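# Drop the towel in the pedal bin, lid closed

## Task

Get the towel inside the pedal bin, then leave the lid free to fall so the bin ends up closed with the towel in it.

## Robot and tools

Robot: two arms, left_arm and right_arm, each with a two-finger parallel gripper and a wrist camera. left_arm sits on the +y side and right_arm on the -y side; these names do not match the left and right of the images. Measured bases in the scene frame: left_arm at (-0.011, +0.257, 0) m, turned about +1.7 degrees about z; right_arm at (+0.006, -0.242, 0) m, turned about -1.6 degrees. A two-camera stand is fixed to the floor behind the arms.

Frames. Scene frame: origin at table-top height, halfway between the nominal bases, +z up, +x out over the table. Fixed cameras and the table use the scene frame. Each arm reports its hand pose, velocities, targets and wrist camera pose in its own base frame. Motion offsets are taken along the axes of that arm's current Hand target. The gripper's fingers point along its +z axis and close along its y axis; end_effector_position is the point between the finger pads, just under 1 cm behind the tips.

Row layout (used by execute_actions and move): 14 numbers, each in [-1, 1], always all 14 even if one arm is idle. Numbers 1 to 7 are left_arm: dx, dy, dz, rx, ry, rz, opening. Numbers 8 to 14 are right_arm in the same order. dx to rz are an offset, not a pose: displacement and rotation of the gripper relative to its Hand target at the start of the action or move, along that Hand target's axes. Scale: 1.0 equals 0.6 m for dx, dy, dz and 180 degrees for the rotation, where rx, ry, rz form one rotation vector. Sending six zeros re-commands the current Hand target (hold still). The opening is absolute, not an offset: +1 fully open (pad gap about 87 mm), +0.5 about 69 mm, 0 about 43 mm, -0.5 about 18 mm, -1 closed. A 0 there is a real command, so resend the current opening to keep a gripper unchanged.

execute_actions(actions, cameras): actions is a list of actions; each action is a list of up to 15 rows, one per 1/30 s control step, and a short action repeats its final row to fill 15 steps. Every row in an action counts from the pose at that action's start, and each new action counts from the Hand target then, so repeating an offset keeps moving. An empty list returns state plus all camera images. cameras picks images by name (cam_high, cam_low, cam_left_wrist, cam_right_wrist, or "all"; [] for none); an unknown name voids the call.

move(target, speed, blend, opening_speed, blocking, cameras): straight-line paths of both grippers. target is one 14-number row, or a list of up to 15 rows, all offsets from the same starting Hand targets. speed in m/s, 0.002 to 2.9, default 0.25 (rotation up to twice that in rad/s), one value or one per target. blend in metres rounds corners of a list; 0 stops at each point. opening_speed is the rate of opening change per second on the -1..+1 scale, at least 0.2. blocking=false returns after about 0.5 s while the move continues. A move lasts at most 10 s; paths do not avoid obstacles or the other arm. The result adds a move: line saying how it ended (done, off_target, moving, held, fault) and which limits acted (paced = pose clipped, held = steps withheld). done means within 10 mm and 2 degrees; neither done nor off_target tells you about contact.

wait(seconds): 0 to 10 s, robot holds its commands. stop(): brakes a running move. zoom_image(camera, region): region [x0, y0, x1, y1] in pixels of that camera's latest image, at most 504 by 504. read_manual(section): licence texts only. finished_scene(scene): ends the current scene, cannot be undone; call nothing else in the same reply.

Results: end_effector_position (m) and end_effector_quat_wxyz per arm in its base frame; Hand target (last commanded pose after clipping, the base for the next offsets); Tool commands; grip_measured on the opening scale; joint positions (gripper last, 0 closed to 1 open), velocities, torques. Calls with actions also list positions at some steps. MOTOR HOT appears at 75 °C; at 90 °C that arm folds and idles for the rest of the scene.

Behaviour to expect: grippers often stop short or sag and tilt, especially at long reach; check the pose after each move and add the missing offset. Commanded orientation is clipped to 40 degrees from the measured one per step. To grip, command an opening somewhat below the grip_measured value at first contact (about 0.04 lower for full force). Cameras: cam_high, cam_low, cam_left_wrist, cam_right_wrist, all 896x504.

Avoid: dropping the towel or releasing it while moving, anything falling off or being left off the table, fast or hard contact with the bin, table or stand, pushing past contact (lead back with a target behind the gripper), arms or grippers touching each other, closing a gripper on the other arm's fingers, paths passing near an arm's own base, and holding loads or stretched poses long enough to overheat motors.

Each tool is called after "Emit:" by a JSON object that holds its "method" and its "body".

## Session

Emit:
{"method": "execute_actions", "body": {"actions": []}}

Scene clock: 0.00 s.
left_arm: end_effector_position=(+0.3753, -0.0091, +0.0525) grip_measured=+0.976 end_effector_quat_wxyz=(+0.576, -0.010, +0.817, +0.021) | right_arm: end_effector_position=(+0.3918, -0.0403, +0.0599) grip_measured=+1.000 end_effector_quat_wxyz=(+0.615, +0.100, +0.780, -0.054)
Joint positions: left_arm=[-0.077 1.508 0.343 0.821 -0.118 -0.018 0.988] | right_arm=[-0.034 1.626 0.348 1.034 0.175 0.083 1]
Joint velocities: within noise
Joint torques (N m): no reading
Heat: left arm: 38 °C; right arm: 35 °C.
Hand target: left_arm +0.3755, -0.0091, +0.0526; +0.575, -0.010, +0.818, +0.021 | right_arm +0.3958, -0.0405, +0.0685; +0.625, +0.100, +0.772, -0.053
Tool commands: left_gripper/opening=+1.0 right_gripper/opening=+1.0

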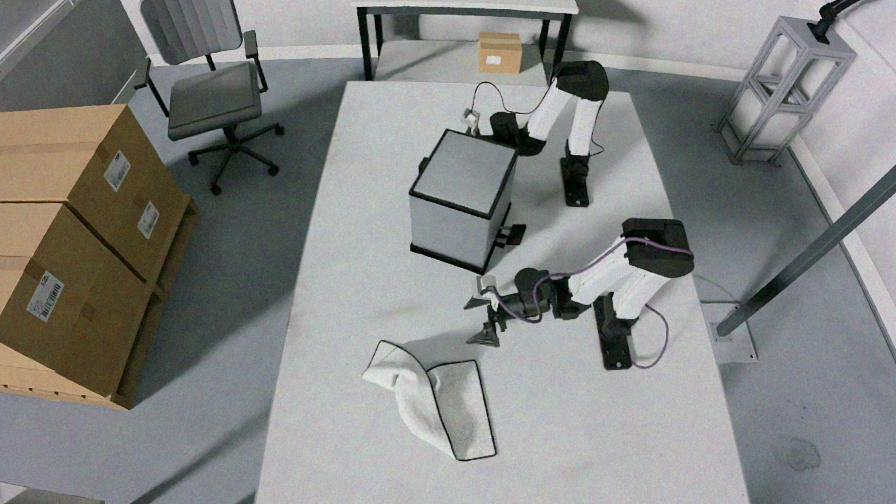

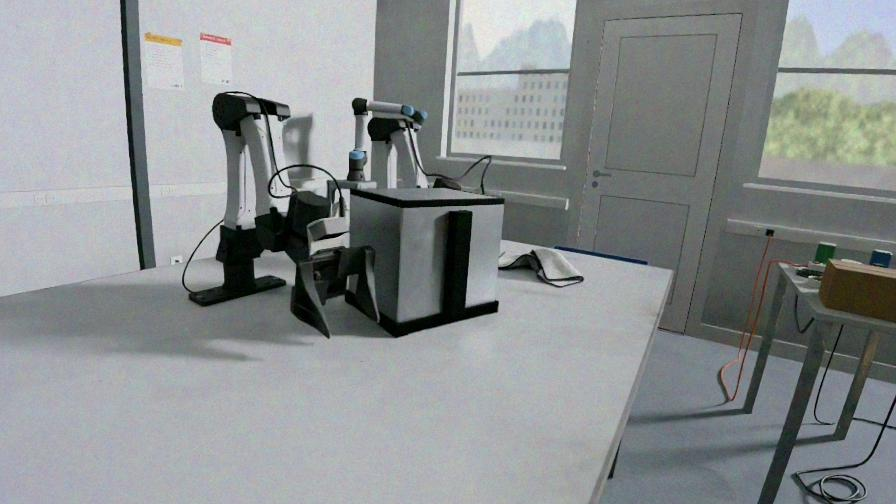

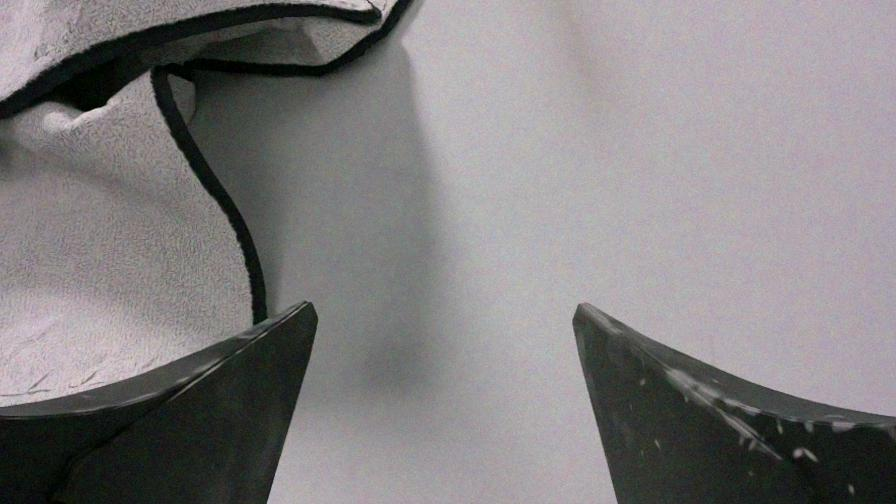

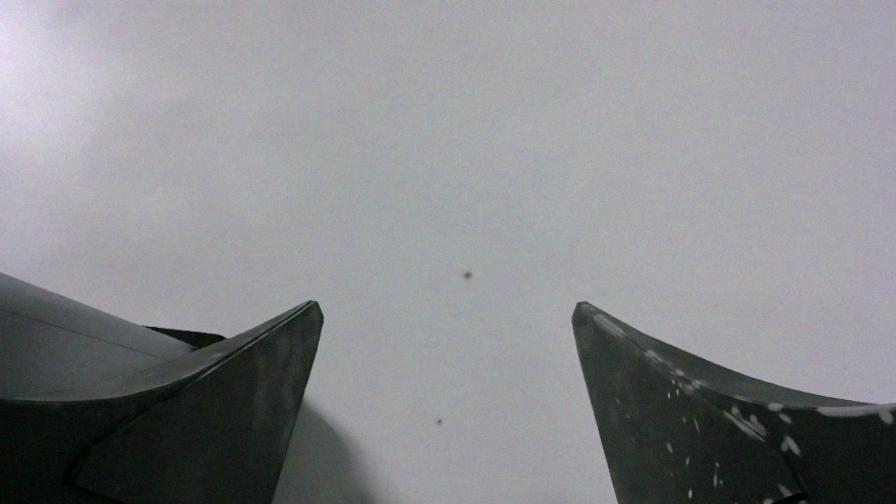

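Emit:
{"method": "zoom_image", "body": {"camera": "cam_high", "region": [390, 100, 560, 290]}}

Emit:
{"method": "zoom_image", "body": {"camera": "cam_high", "region": [340, 320, 520, 480]}}

Scaled by 2.653 from the camera's 896x504 image, which has a finer 1280x720 frame.

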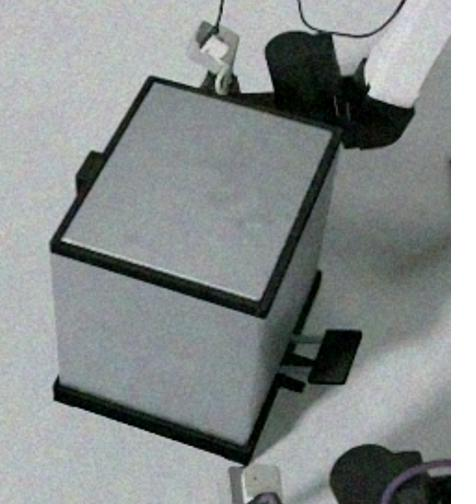

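Scaled by 2.800 from the camera's 896x504 image, which has a finer 1280x720 frame.

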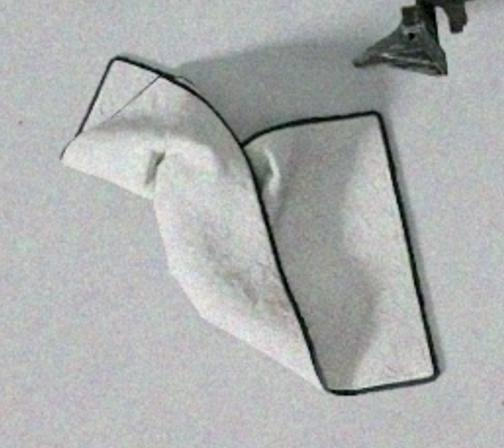

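Emit:
{"method": "move", "body": {"target": [[-0.208,0.25,0.199,0.174,0.301,0.301,1,-0.145,-0.046,-0.36,-0.16,0.175,-0.21,-1],[-0.208,0.25,0.199,0.174,0.301,0.301,1,-0.191,0.15,-0.503,-0.32,0.349,-0.415,-1],[-0.208,0.25,0.199,0.174,0.301,0.301,1,-0.114,0.321,-0.431,-0.32,0.349,-0.415,-1]], "blend": [0.03,0.03,0], "speed": 0.35, "cameras": ["all"]}}

Scene clock: 56.33 s.
left_arm: end_effector_position=(+0.5247, +0.1445, +0.1439) grip_measured=+0.976 end_effector_quat_wxyz=(+0.150, +0.482, +0.855, +0.121) | right_arm: end_effector_position=(+0.2064, +0.1918, +0.1860) grip_measured=-0.964 end_effector_quat_wxyz=(+0.017, -0.614, +0.789, -0.004)
Joint positions: left_arm=[0.201 2.57 2.847 -1.459 0.014 1.225 0.988] | right_arm=[0.828 1.742 1.753 -1.549 0.014 -0.494 0.018]
Joint torques (N m): left_arm=[-0.29 -11.9 7.64 0.82 -0.04 0.02] | right_arm=[-0.01 -9.57 7.92 0.28 -0.08 0.04]
Heat: left arm: 40 °C; right arm: 39 °C.
Hand target: left_arm +0.5240, +0.1450, +0.1333; +0.071, +0.482, +0.872, +0.056 | right_arm +0.2046, +0.1945, +0.1986; +0.000, -0.611, +0.791, +0.001
Off the commanded pose: left_arm 0.011 m, 12 deg | right_arm 0.013 m, 2 deg.
elbow stopped short (left arm): the move would have taken joint 3 (elbow) straighter than the controller allows.
joint sent to its limit (right arm) — joint 4 (wrist pitch), lower limit. The joint targets are off in orientation, not in position.
move: off_target (left_arm, right_arm)

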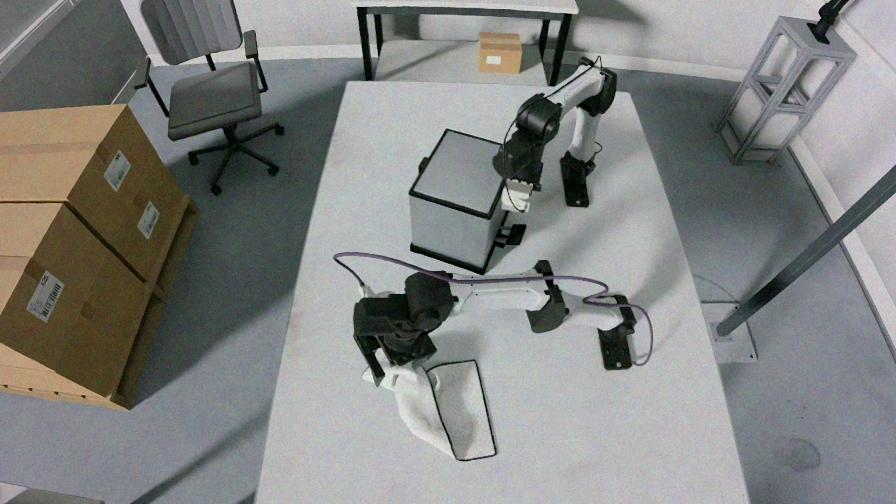

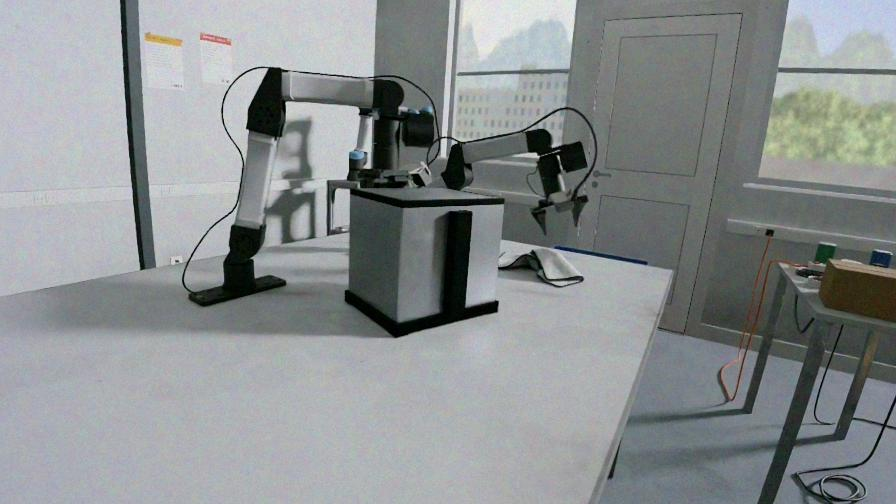

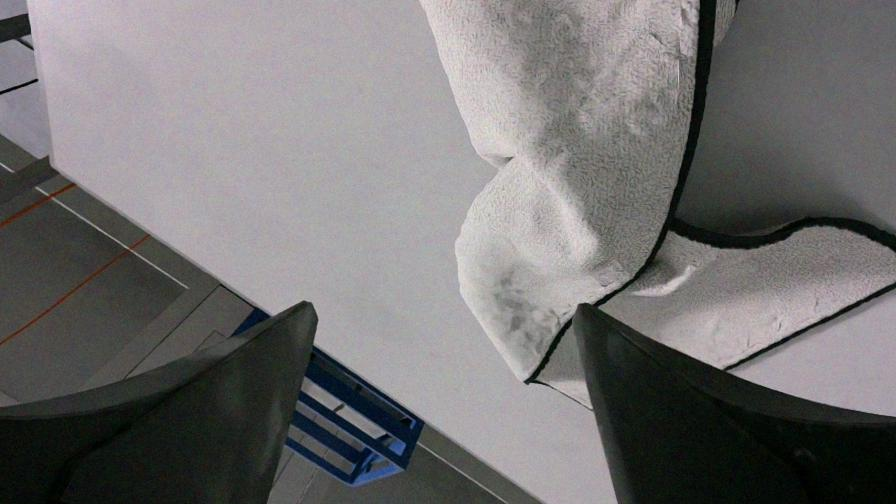

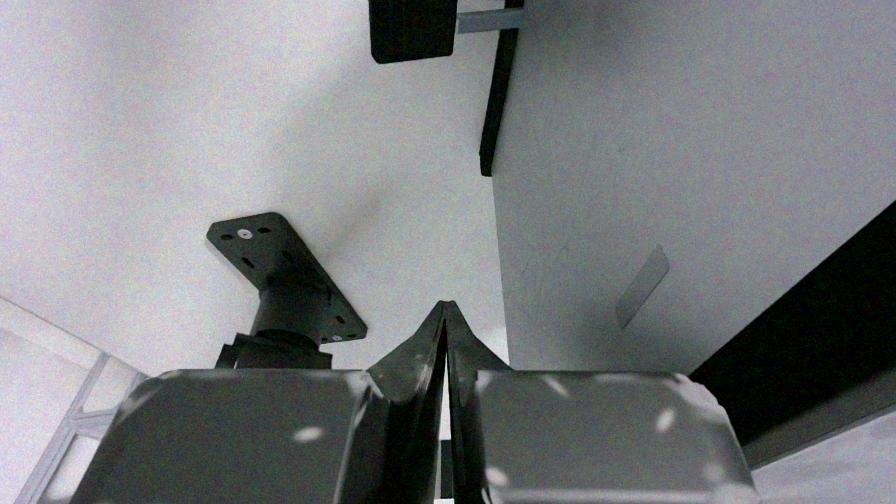

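Emit:
{"method": "move", "body": {"target": [0.115,-0.078,0.1,0,0,0,1,-0.027,0.011,0.18,0,0,0,-1], "cameras": ["all"]}}

Scene clock: 72.03 s.
left_arm: end_effector_position=(+0.4556, +0.1837, +0.0508) grip_measured=+0.976 end_effector_quat_wxyz=(+0.056, +0.476, +0.876, +0.048) | right_arm: end_effector_position=(+0.2172, +0.1893, +0.1535) grip_measured=-0.965 end_effector_quat_wxyz=(+0.065, -0.608, +0.788, -0.066)
Joint positions: left_arm=[0.307 2.385 2.165 -1.204 0.014 1.301 0.988] | right_arm=[0.875 1.672 1.528 -1.328 0.157 -0.447 0.018]
Joint torques (N m): left_arm=[-0.46 -17.02 5.22 0.74 0.22 0.04] | right_arm=[-0.99 0.99 -2.28 1.34 -1.51 0.03]
Heat: left arm: 46 °C; right arm: 39 °C.
Hand target: left_arm +0.4594, +0.1805, +0.0615; +0.071, +0.481, +0.872, +0.056 | right_arm +0.2021, +0.2119, +0.0905; -0.001, -0.611, +0.791, +0.001
Off the commanded pose: left_arm 0.012 m, 2 deg | right_arm 0.068 m, 11 deg.
move: off_target (left_arm, right_arm)

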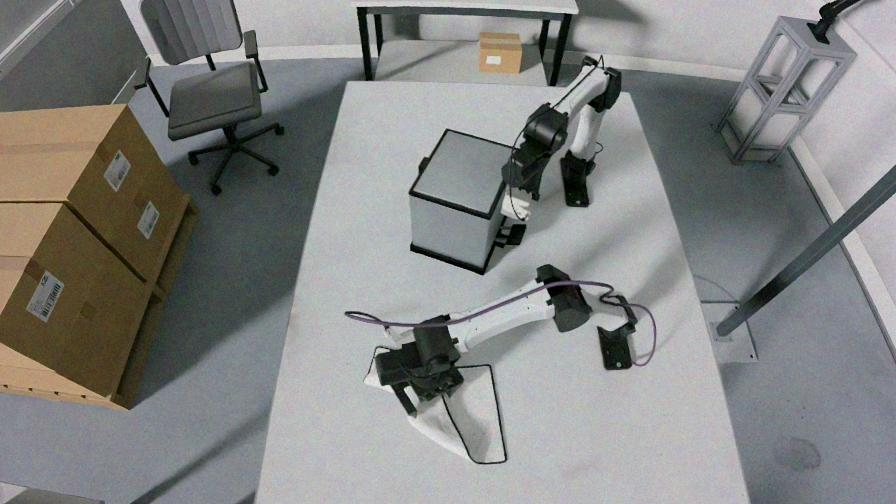

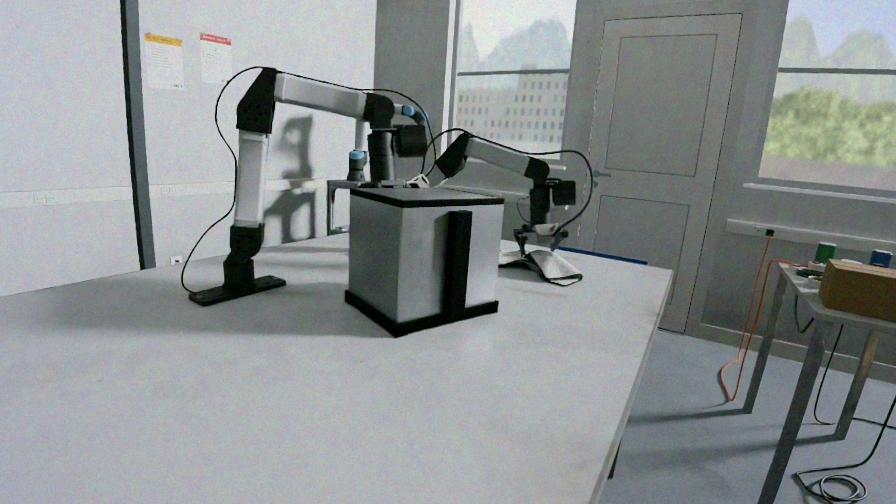

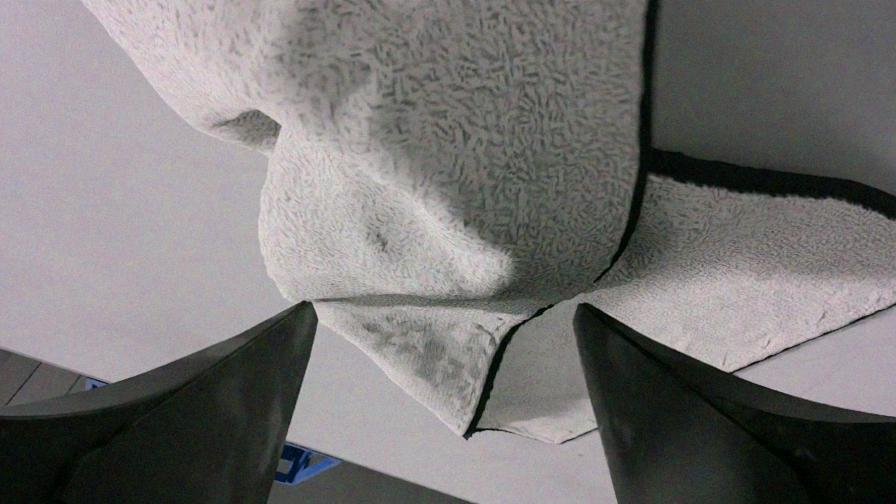

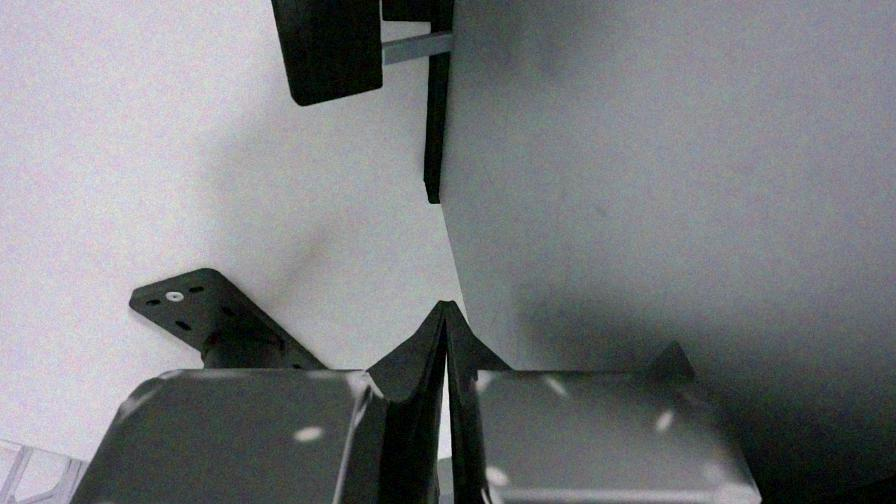

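Emit:
{"method": "move", "body": {"target": [[0,0,0,0,0,0,1,0.042,0.079,-0.183,0,0,0,-1],[-0.087,-0.04,0.063,0,0,0,1,-0.008,0.037,-0.1,0.083,0,0,-1],[-0.087,-0.04,0.063,0,0,0,-1,-0.011,0.024,0.017,0.083,0,0,-1]], "speed": 0.2, "opening_speed": 2, "cameras": ["all"]}}

Scene clock: 87.30 s.
left_arm: end_effector_position=(+0.4733, +0.1309, +0.0249) grip_measured=-0.650 end_effector_quat_wxyz=(+0.062, +0.481, +0.872, +0.062) | right_arm: end_effector_position=(+0.1858, +0.2216, +0.0802) grip_measured=-0.965 end_effector_quat_wxyz=(+0.073, -0.607, +0.785, -0.100)
Joint positions: left_arm=[0.184 2.374 2.038 -1.06 -0.018 1.194 0.175] | right_arm=[1.056 1.735 1.295 -1.073 0.241 -0.267 0.018]
Joint torques (N m): left_arm=[-0.47 -15.12 4.71 0.78 0.32 -0.11] | right_arm=[-0.84 -7.72 5.81 0.52 0.25 -0.1]
Heat: left arm: 54 °C; right arm: 38 °C.
Hand target: left_arm +0.4736, +0.1244, +0.0241; +0.071, +0.482, +0.872, +0.056 | right_arm +0.1899, +0.2220, +0.0804; +0.079, -0.606, +0.785, -0.102
Off the commanded pose: left_arm 0.006 m, 1 deg | right_arm 0.004 m, 1 deg.
move: done

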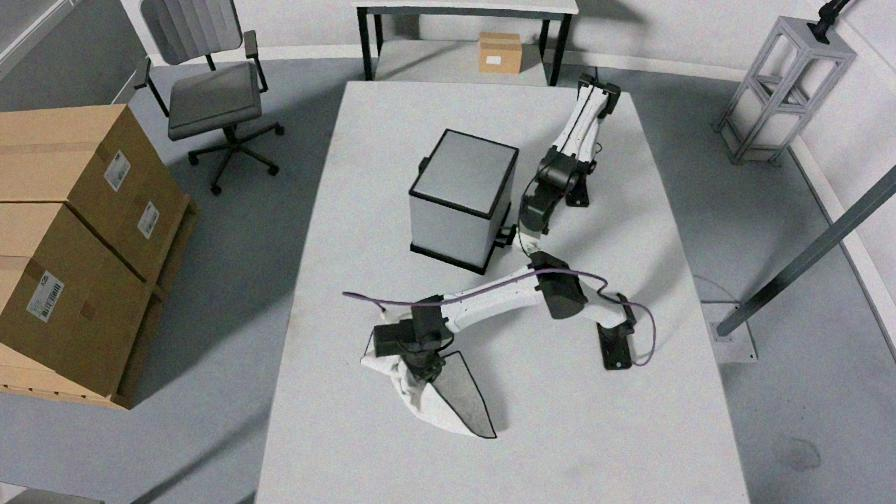

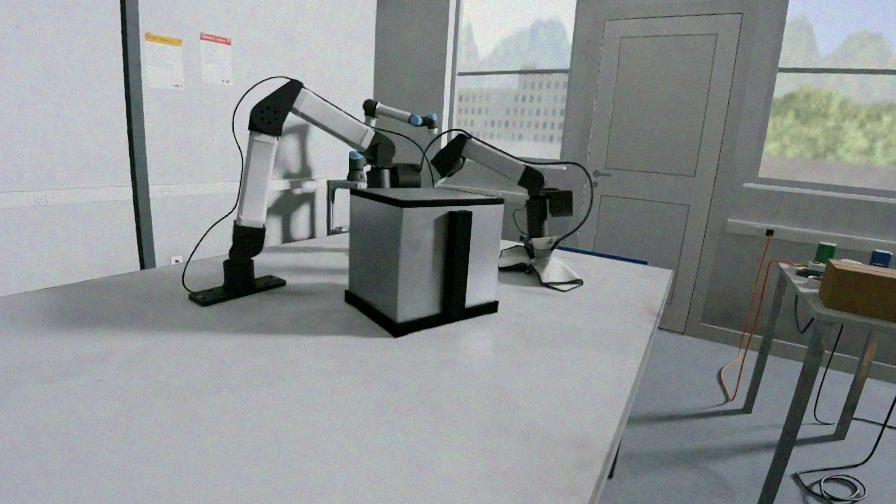

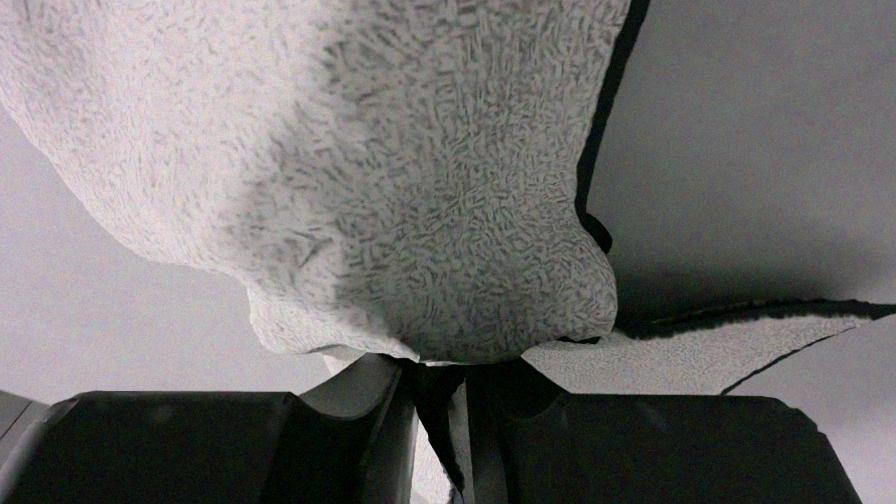

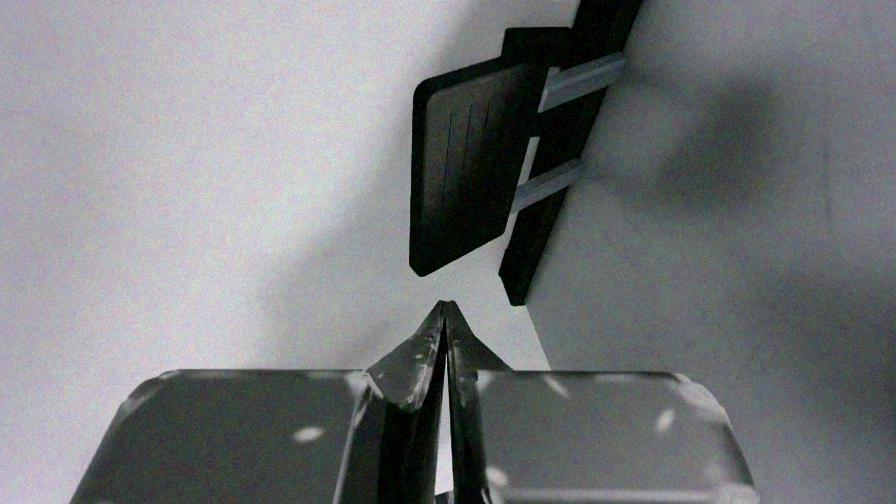

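Emit:
{"method": "move", "body": {"target": [[0.01,-0.002,-0.469,0,0,0,-1,-0.033,-0.012,0.029,0,0,0,-1],[-0.09,-0.05,-0.724,-0.024,-0.352,-0.124,-1,-0.022,0.011,0.114,0,0,0,-1]], "blend": [0.03,0], "speed": 0.25, "cameras": ["all"]}}

Scene clock: 105.27 s.
left_arm: end_effector_position=(+0.4078, +0.0537, +0.4337) grip_measured=-0.650 end_effector_quat_wxyz=(+0.557, +0.244, +0.772, -0.186) | right_arm: end_effector_position=(+0.2018, +0.2291, +0.0322) grip_measured=-0.965 end_effector_quat_wxyz=(+0.078, -0.608, +0.783, -0.109)
Joint positions: left_arm=[0.472 2.028 2.853 -1.45 1.011 0.533 0.175] | right_arm=[1.036 1.837 1.218 -0.885 0.261 -0.293 0.018]
Joint torques (N m): left_arm=[0.55 -11.41 5.24 1.58 0.55 -0.11] | right_arm=[-1.01 -5.75 2.36 1.15 0.04 -0.07]
Heat: left arm: 56 °C; right arm: 39 °C.
Hand target: left_arm +0.4002, +0.0504, +0.4501; +0.541, +0.267, +0.775, -0.187 | right_arm +0.2040, +0.2319, +0.0125; +0.079, -0.606, +0.785, -0.102
Off the commanded pose: left_arm 0.019 m, 3 deg | right_arm 0.020 m, 1 deg.
elbow stopped short (left arm): the move would have taken joint 3 (elbow) straighter than the controller allows.
move: off_target (left_arm, right_arm)

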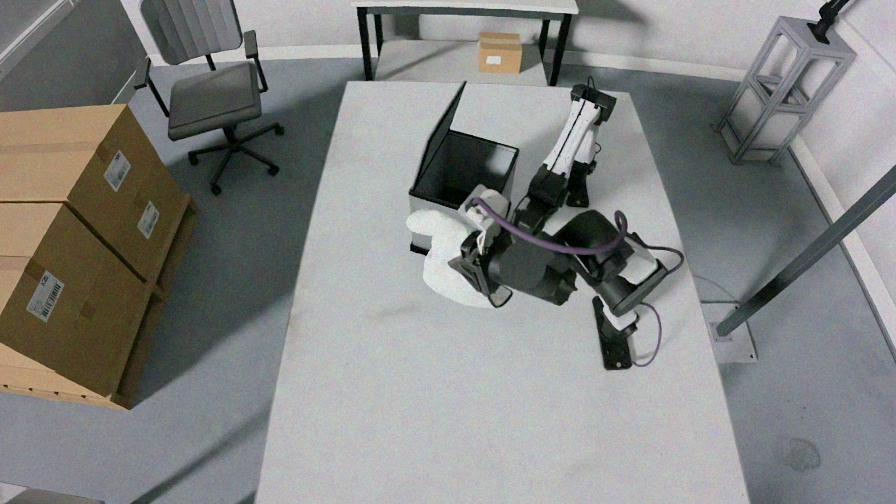

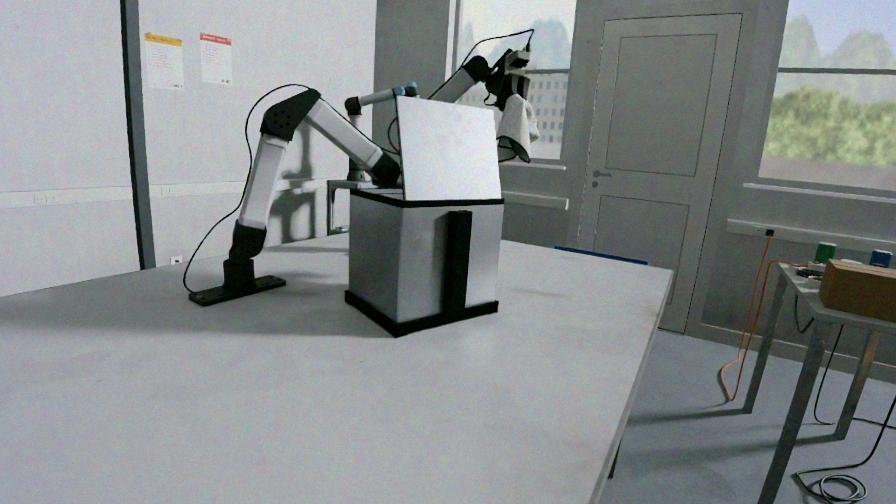

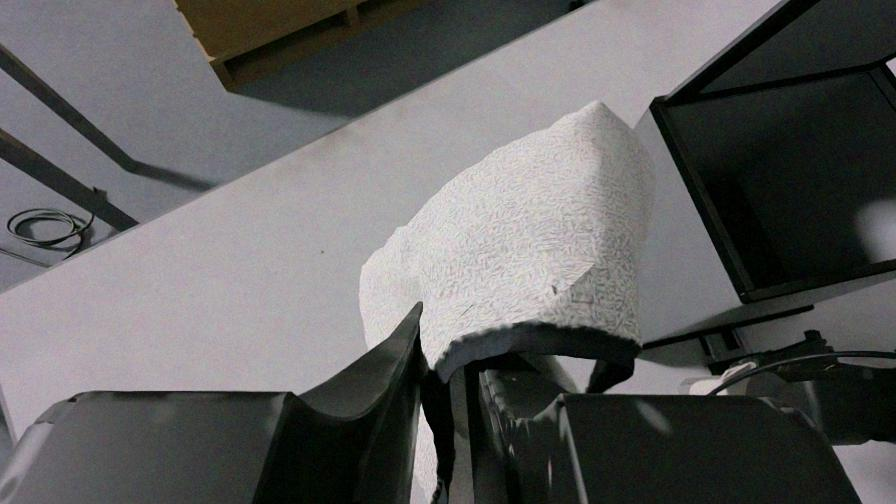

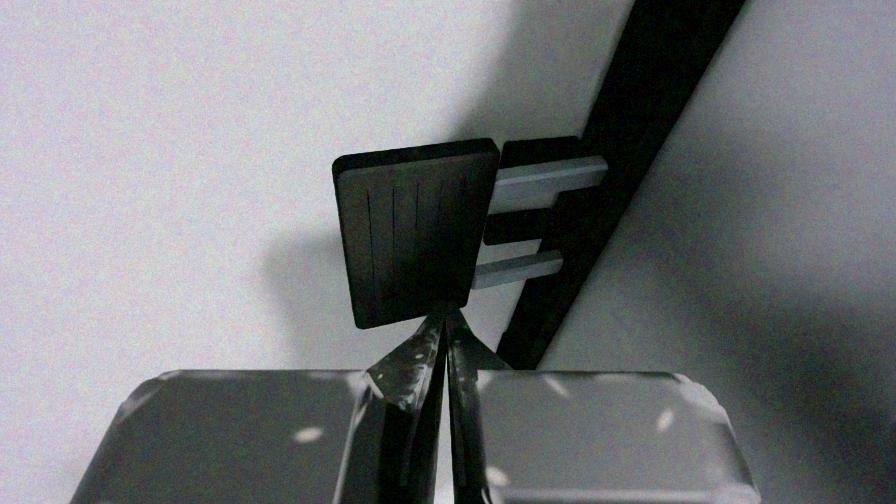

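Emit:
{"method": "move", "body": {"target": [[-0.115,-0.238,0.122,0,0,0,-1,0,0,0,0,0,0,-1],[-0.158,-0.485,0.29,0,0.11,0,-1,0,0,0,0,0,0,-1]], "blend": [0.04,0], "cameras": ["all"]}}

Scene clock: 120.83 s.
left_arm: end_effector_position=(+0.3720, -0.2968, +0.4751) grip_measured=-0.650 end_effector_quat_wxyz=(+0.577, +0.262, +0.746, -0.205) | right_arm: end_effector_position=(+0.2018, +0.2291, +0.0322) grip_measured=-0.965 end_effector_quat_wxyz=(+0.078, -0.608, +0.783, -0.109)
Joint positions: left_arm=[-0.67 1.998 2.853 -1.109 0.008 -0.002 0.175] | right_arm=[1.036 1.837 1.218 -0.885 0.261 -0.293 0.018]
Joint torques (N m): left_arm=[-0.49 -8.06 5.56 2.1 -0.11 -0.09] | right_arm=[-1.02 -5.75 2.35 1.16 0.03 -0.07]
Heat: left arm: 53 °C; right arm: 38 °C.
Hand target: left_arm +0.3749, -0.2996, +0.4794; +0.400, +0.295, +0.857, -0.138 | right_arm +0.2040, +0.2319, +0.0125; +0.079, -0.606, +0.785, -0.102
Off the commanded pose: left_arm 0.006 m, 25 deg | right_arm 0.020 m, 1 deg.
elbow stopped short (left arm): the move would have taken joint 3 (elbow) straighter than the controller allows.
move: off_target (left_arm, right_arm)

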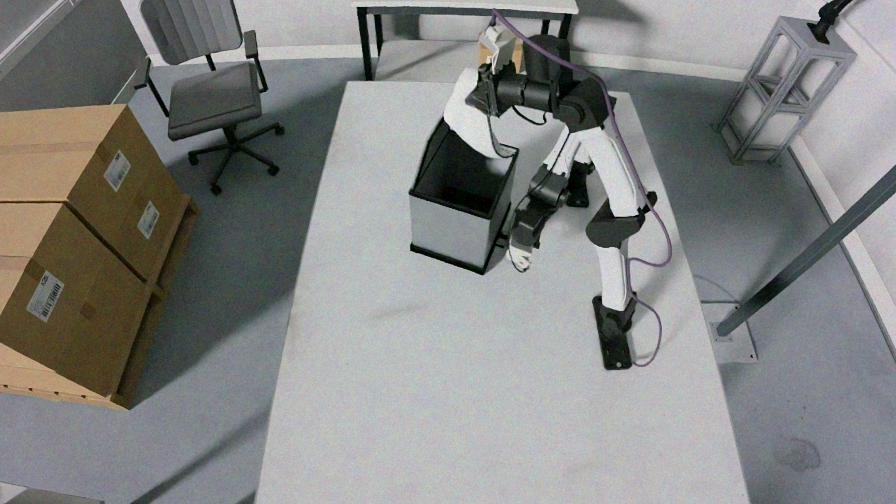

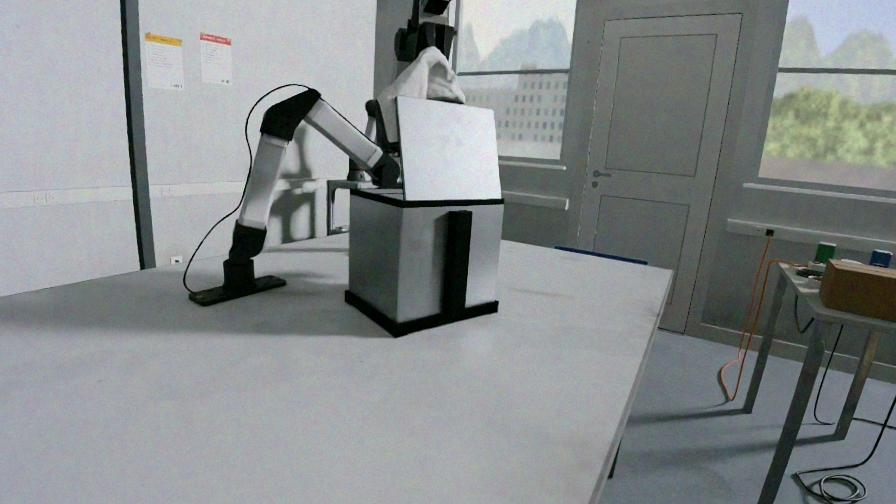

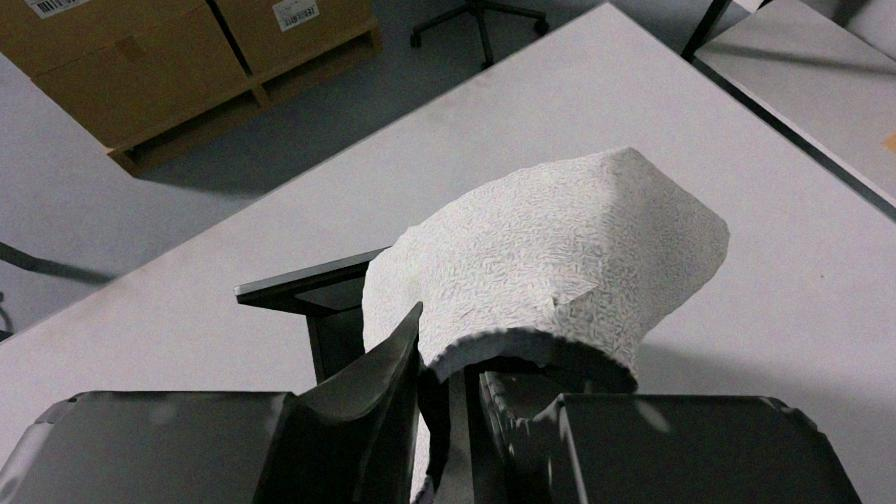

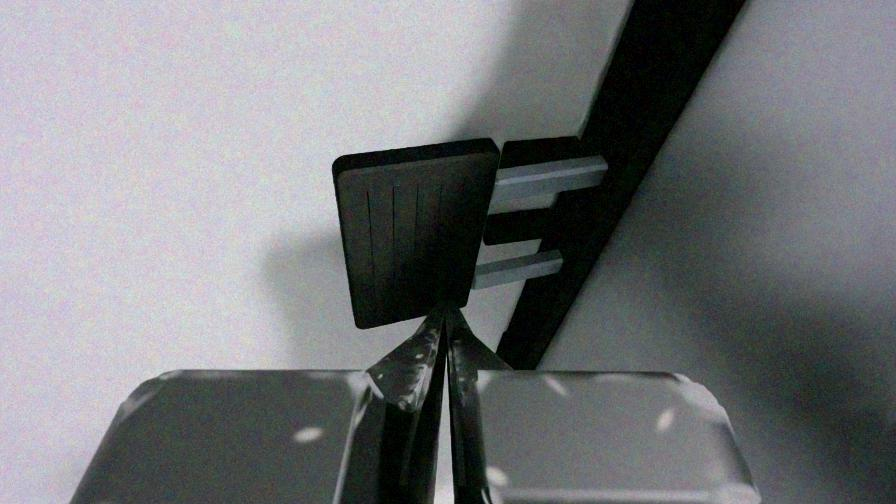

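Emit:
{"method": "move", "body": {"target": [[0.084,0.009,-0.049,0,0,0,-1,0,0,0,0,0,0,-1],[0.289,0.009,0.122,0,0.05,0,-1,0,0,0,0,0,0,-1]], "blend": [0.02,0], "cameras": ["all"]}}

Scene clock: 130.97 s.
left_arm: end_effector_position=(+0.3323, -0.2635, +0.2979) grip_measured=-0.651 end_effector_quat_wxyz=(+0.325, +0.307, +0.887, -0.116) | right_arm: end_effector_position=(+0.2018, +0.2291, +0.0322) grip_measured=-0.965 end_effector_quat_wxyz=(+0.078, -0.608, +0.783, -0.109)
Joint positions: left_arm=[-0.667 1.835 2.216 -1.247 0.007 -0.002 0.175] | right_arm=[1.036 1.837 1.218 -0.885 0.261 -0.293 0.018]
Joint torques (N m): left_arm=[0.5 -10.11 5.09 1.69 -0.03 0] | right_arm=[-1.01 -5.75 2.35 1.16 0.04 -0.07]
Heat: left arm: 52 °C; right arm: 38 °C.
Hand target: left_arm +0.3348, -0.2615, +0.2995; +0.331, +0.305, +0.885, -0.115 | right_arm +0.2040, +0.2319, +0.0125; +0.079, -0.606, +0.785, -0.102
Off the commanded pose: left_arm 0.004 m, 1 deg | right_arm 0.020 m, 1 deg.
elbow stopped short (left arm): the move would have taken joint 3 (elbow) straighter than the controller allows.
move: off_target (right_arm)

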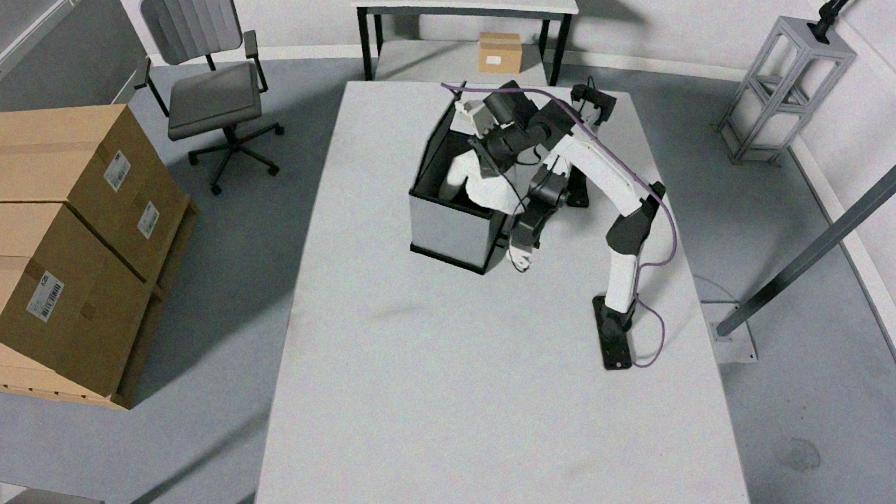

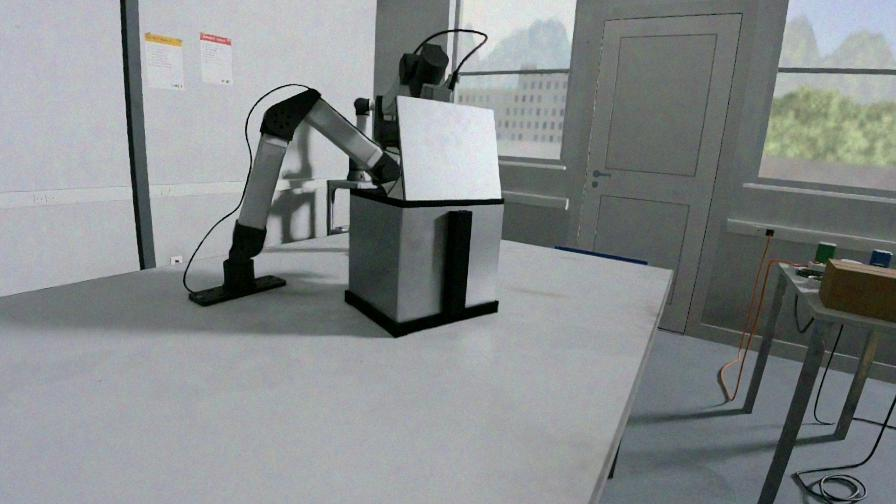

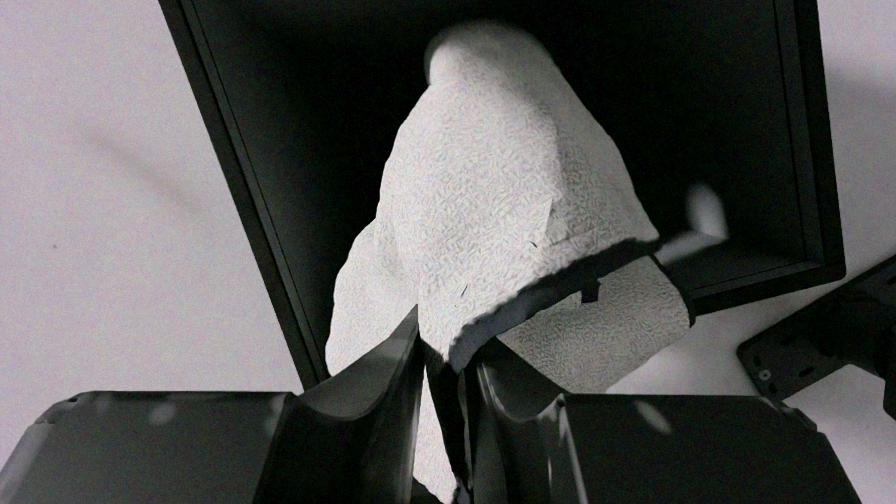

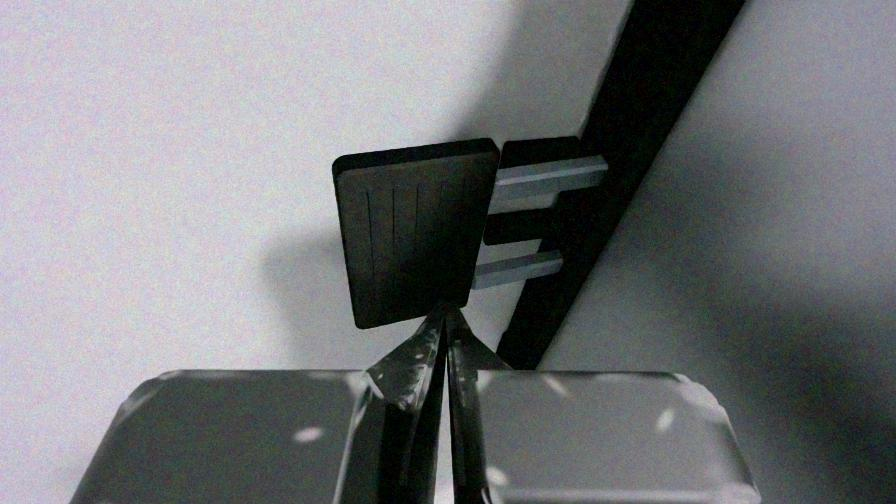

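Emit:
{"method": "move", "body": {"target": [[-0.098,-0.019,-0.025,0,0,0,-1,0,0,0,0,0,0,-1],[-0.15,-0.049,0.021,0,0,0,-1,0,0,0,0,0,0,-1],[-0.047,-0.049,0.14,0,0,0,0.3,0,0,0,0,0,0,-1]], "blend": [0.02,0.015,0], "speed": 0.2, "opening_speed": 1.5, "cameras": ["cam_high","cam_left_wrist"]}}

Scene clock: 145.43 s.
left_arm: end_effector_position=(+0.3843, -0.3468, +0.2821) grip_measured=+0.299 end_effector_quat_wxyz=(+0.375, +0.300, +0.865, -0.143) | right_arm: end_effector_position=(+0.2018, +0.2291, +0.0322) grip_measured=-0.965 end_effector_quat_wxyz=(+0.079, -0.607, +0.783, -0.109)
Joint positions: left_arm=[-0.74 2.096 2.443 -1.091 -0.031 -0.058 0.65] | right_arm=[1.036 1.836 1.216 -0.883 0.261 -0.293 0.018]
Joint torques (N m): left_arm=[0.66 -10.92 3.74 0.97 -0.15 0.03] | right_arm=[-1.01 -5.64 2.47 1.14 0.04 -0.07]
Heat: left arm: 52 °C; right arm: 38 °C.
Hand target: left_arm +0.3768, -0.3317, +0.2548; +0.331, +0.305, +0.885, -0.115 | right_arm +0.2040, +0.2319, +0.0125; +0.079, -0.606, +0.785, -0.102
Off the commanded pose: left_arm 0.032 m, 6 deg | right_arm 0.020 m, 1 deg.
elbow stopped short (left arm): the move would have taken joint 3 (elbow) straighter than the controller allows.
move: off_target (left_arm, right_arm); target 3's new opening was sent with left_arm's hand 0.030 m and 6 deg from that target
Images, in order (width x height): cam_high 896x504, cam_left_wrist 896x504.

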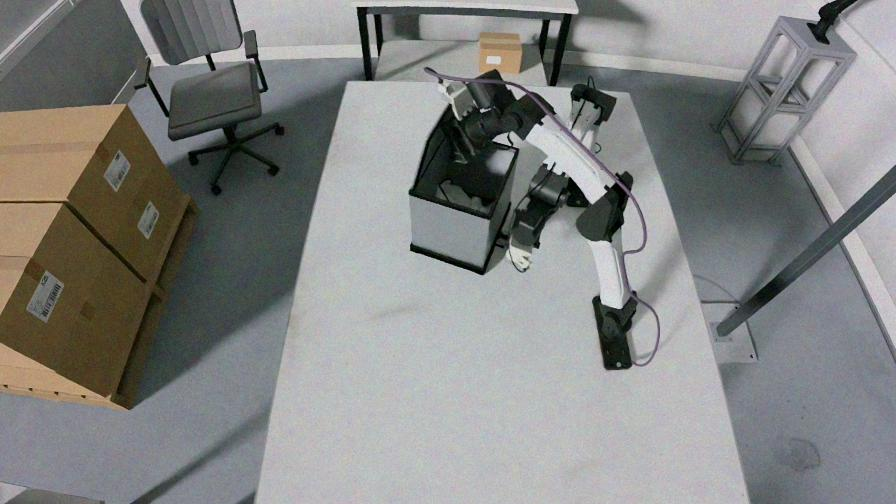

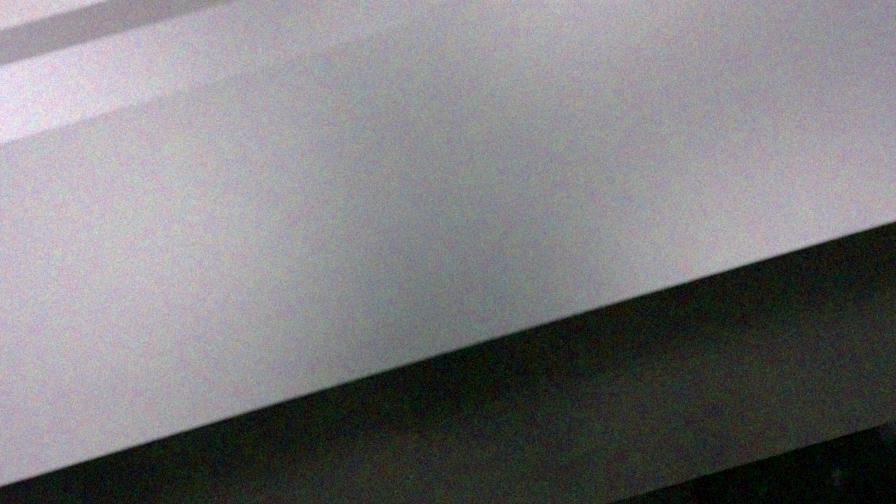

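Emit:
{"method": "move", "body": {"target": [[-0.032,0.012,-0.138,0,0,0,0.3,0,0,0,0,0,0,-1],[-0.064,0.073,-0.385,0,0,0,0.3,0,0,0,0,0,0,-1],[0.131,0.375,-0.479,0,0,0,0.3,0,0,0,0,0,0,-1]], "blend": [0.01,0.04,0], "cameras": ["cam_high","cam_left_wrist"]}}

Emit:
{"method": "zoom_image", "body": {"camera": "cam_high", "region": [390, 70, 560, 290]}}

Scene clock: 153.87 s.
left_arm: end_effector_position=(+0.3303, +0.0006, +0.4180) grip_measured=+0.300 end_effector_quat_wxyz=(+0.463, +0.265, +0.843, -0.071) | right_arm: end_effector_position=(+0.2018, +0.2291, +0.0322) grip_measured=-0.965 end_effector_quat_wxyz=(+0.079, -0.607, +0.783, -0.109)
Joint positions: left_arm=[0.22 1.685 2.532 -1.563 0.544 0.576 0.65] | right_arm=[1.036 1.836 1.216 -0.883 0.261 -0.293 0.018]
Joint torques (N m): left_arm=[0.44 -7.77 3.25 1.4 0.39 0] | right_arm=[-1.01 -5.64 2.48 1.14 0.04 -0.06]
Heat: left arm: 51 °C; right arm: 38 °C.
Hand target: left_arm +0.3204, -0.0015, +0.4196; +0.331, +0.305, +0.885, -0.115 | right_arm +0.2040, +0.2319, +0.0125; +0.079, -0.606, +0.785, -0.102
Off the commanded pose: left_arm 0.010 m, 17 deg | right_arm 0.020 m, 1 deg.
elbow stopped short (left arm): the move would have taken joint 3 (elbow) straighter than the controller allows.
joint sent to its limit (left arm) — joint 4 (wrist pitch), lower limit. The joint targets are off in orientation, not in position.
move: off_target (left_arm, right_arm)
Images, in order (width x height): cam_high 896x504, cam_left_wrist 896x504.

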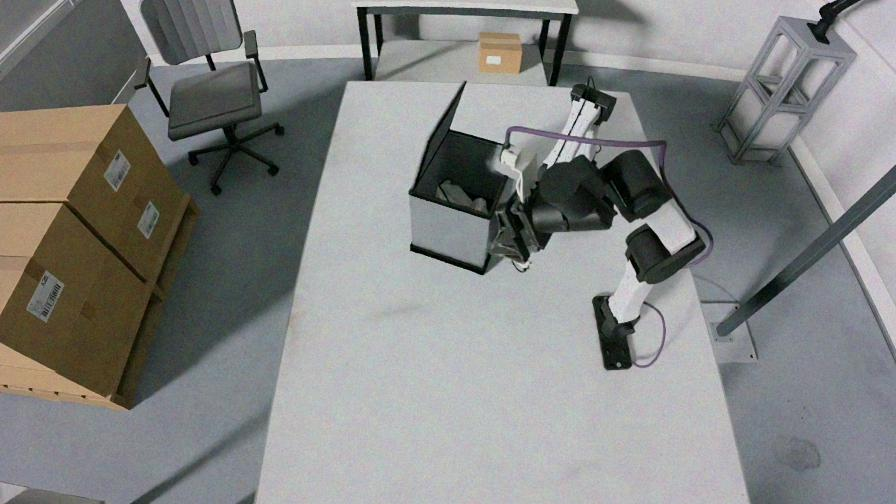

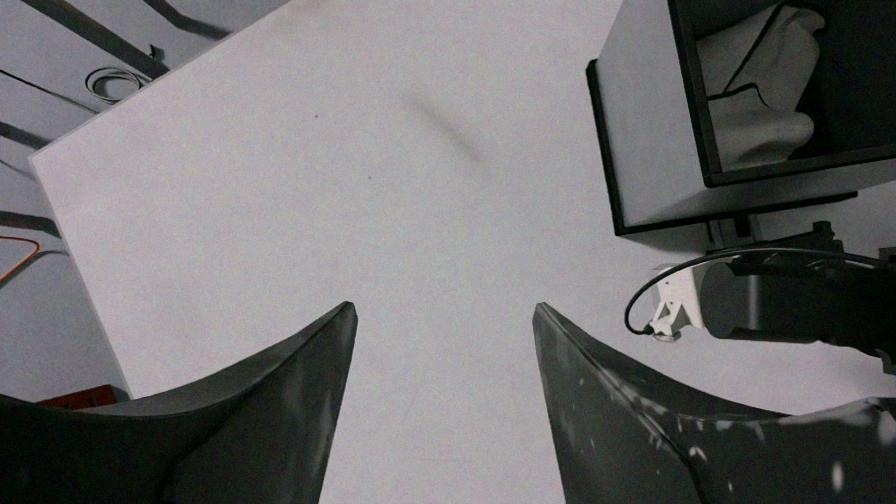

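Scaled by 2.291 from the camera's 896x504 image, which has a finer 1280x720 frame.

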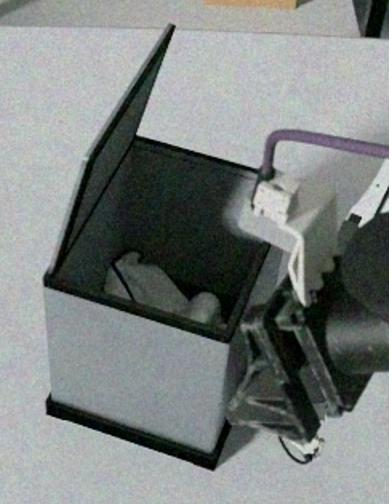

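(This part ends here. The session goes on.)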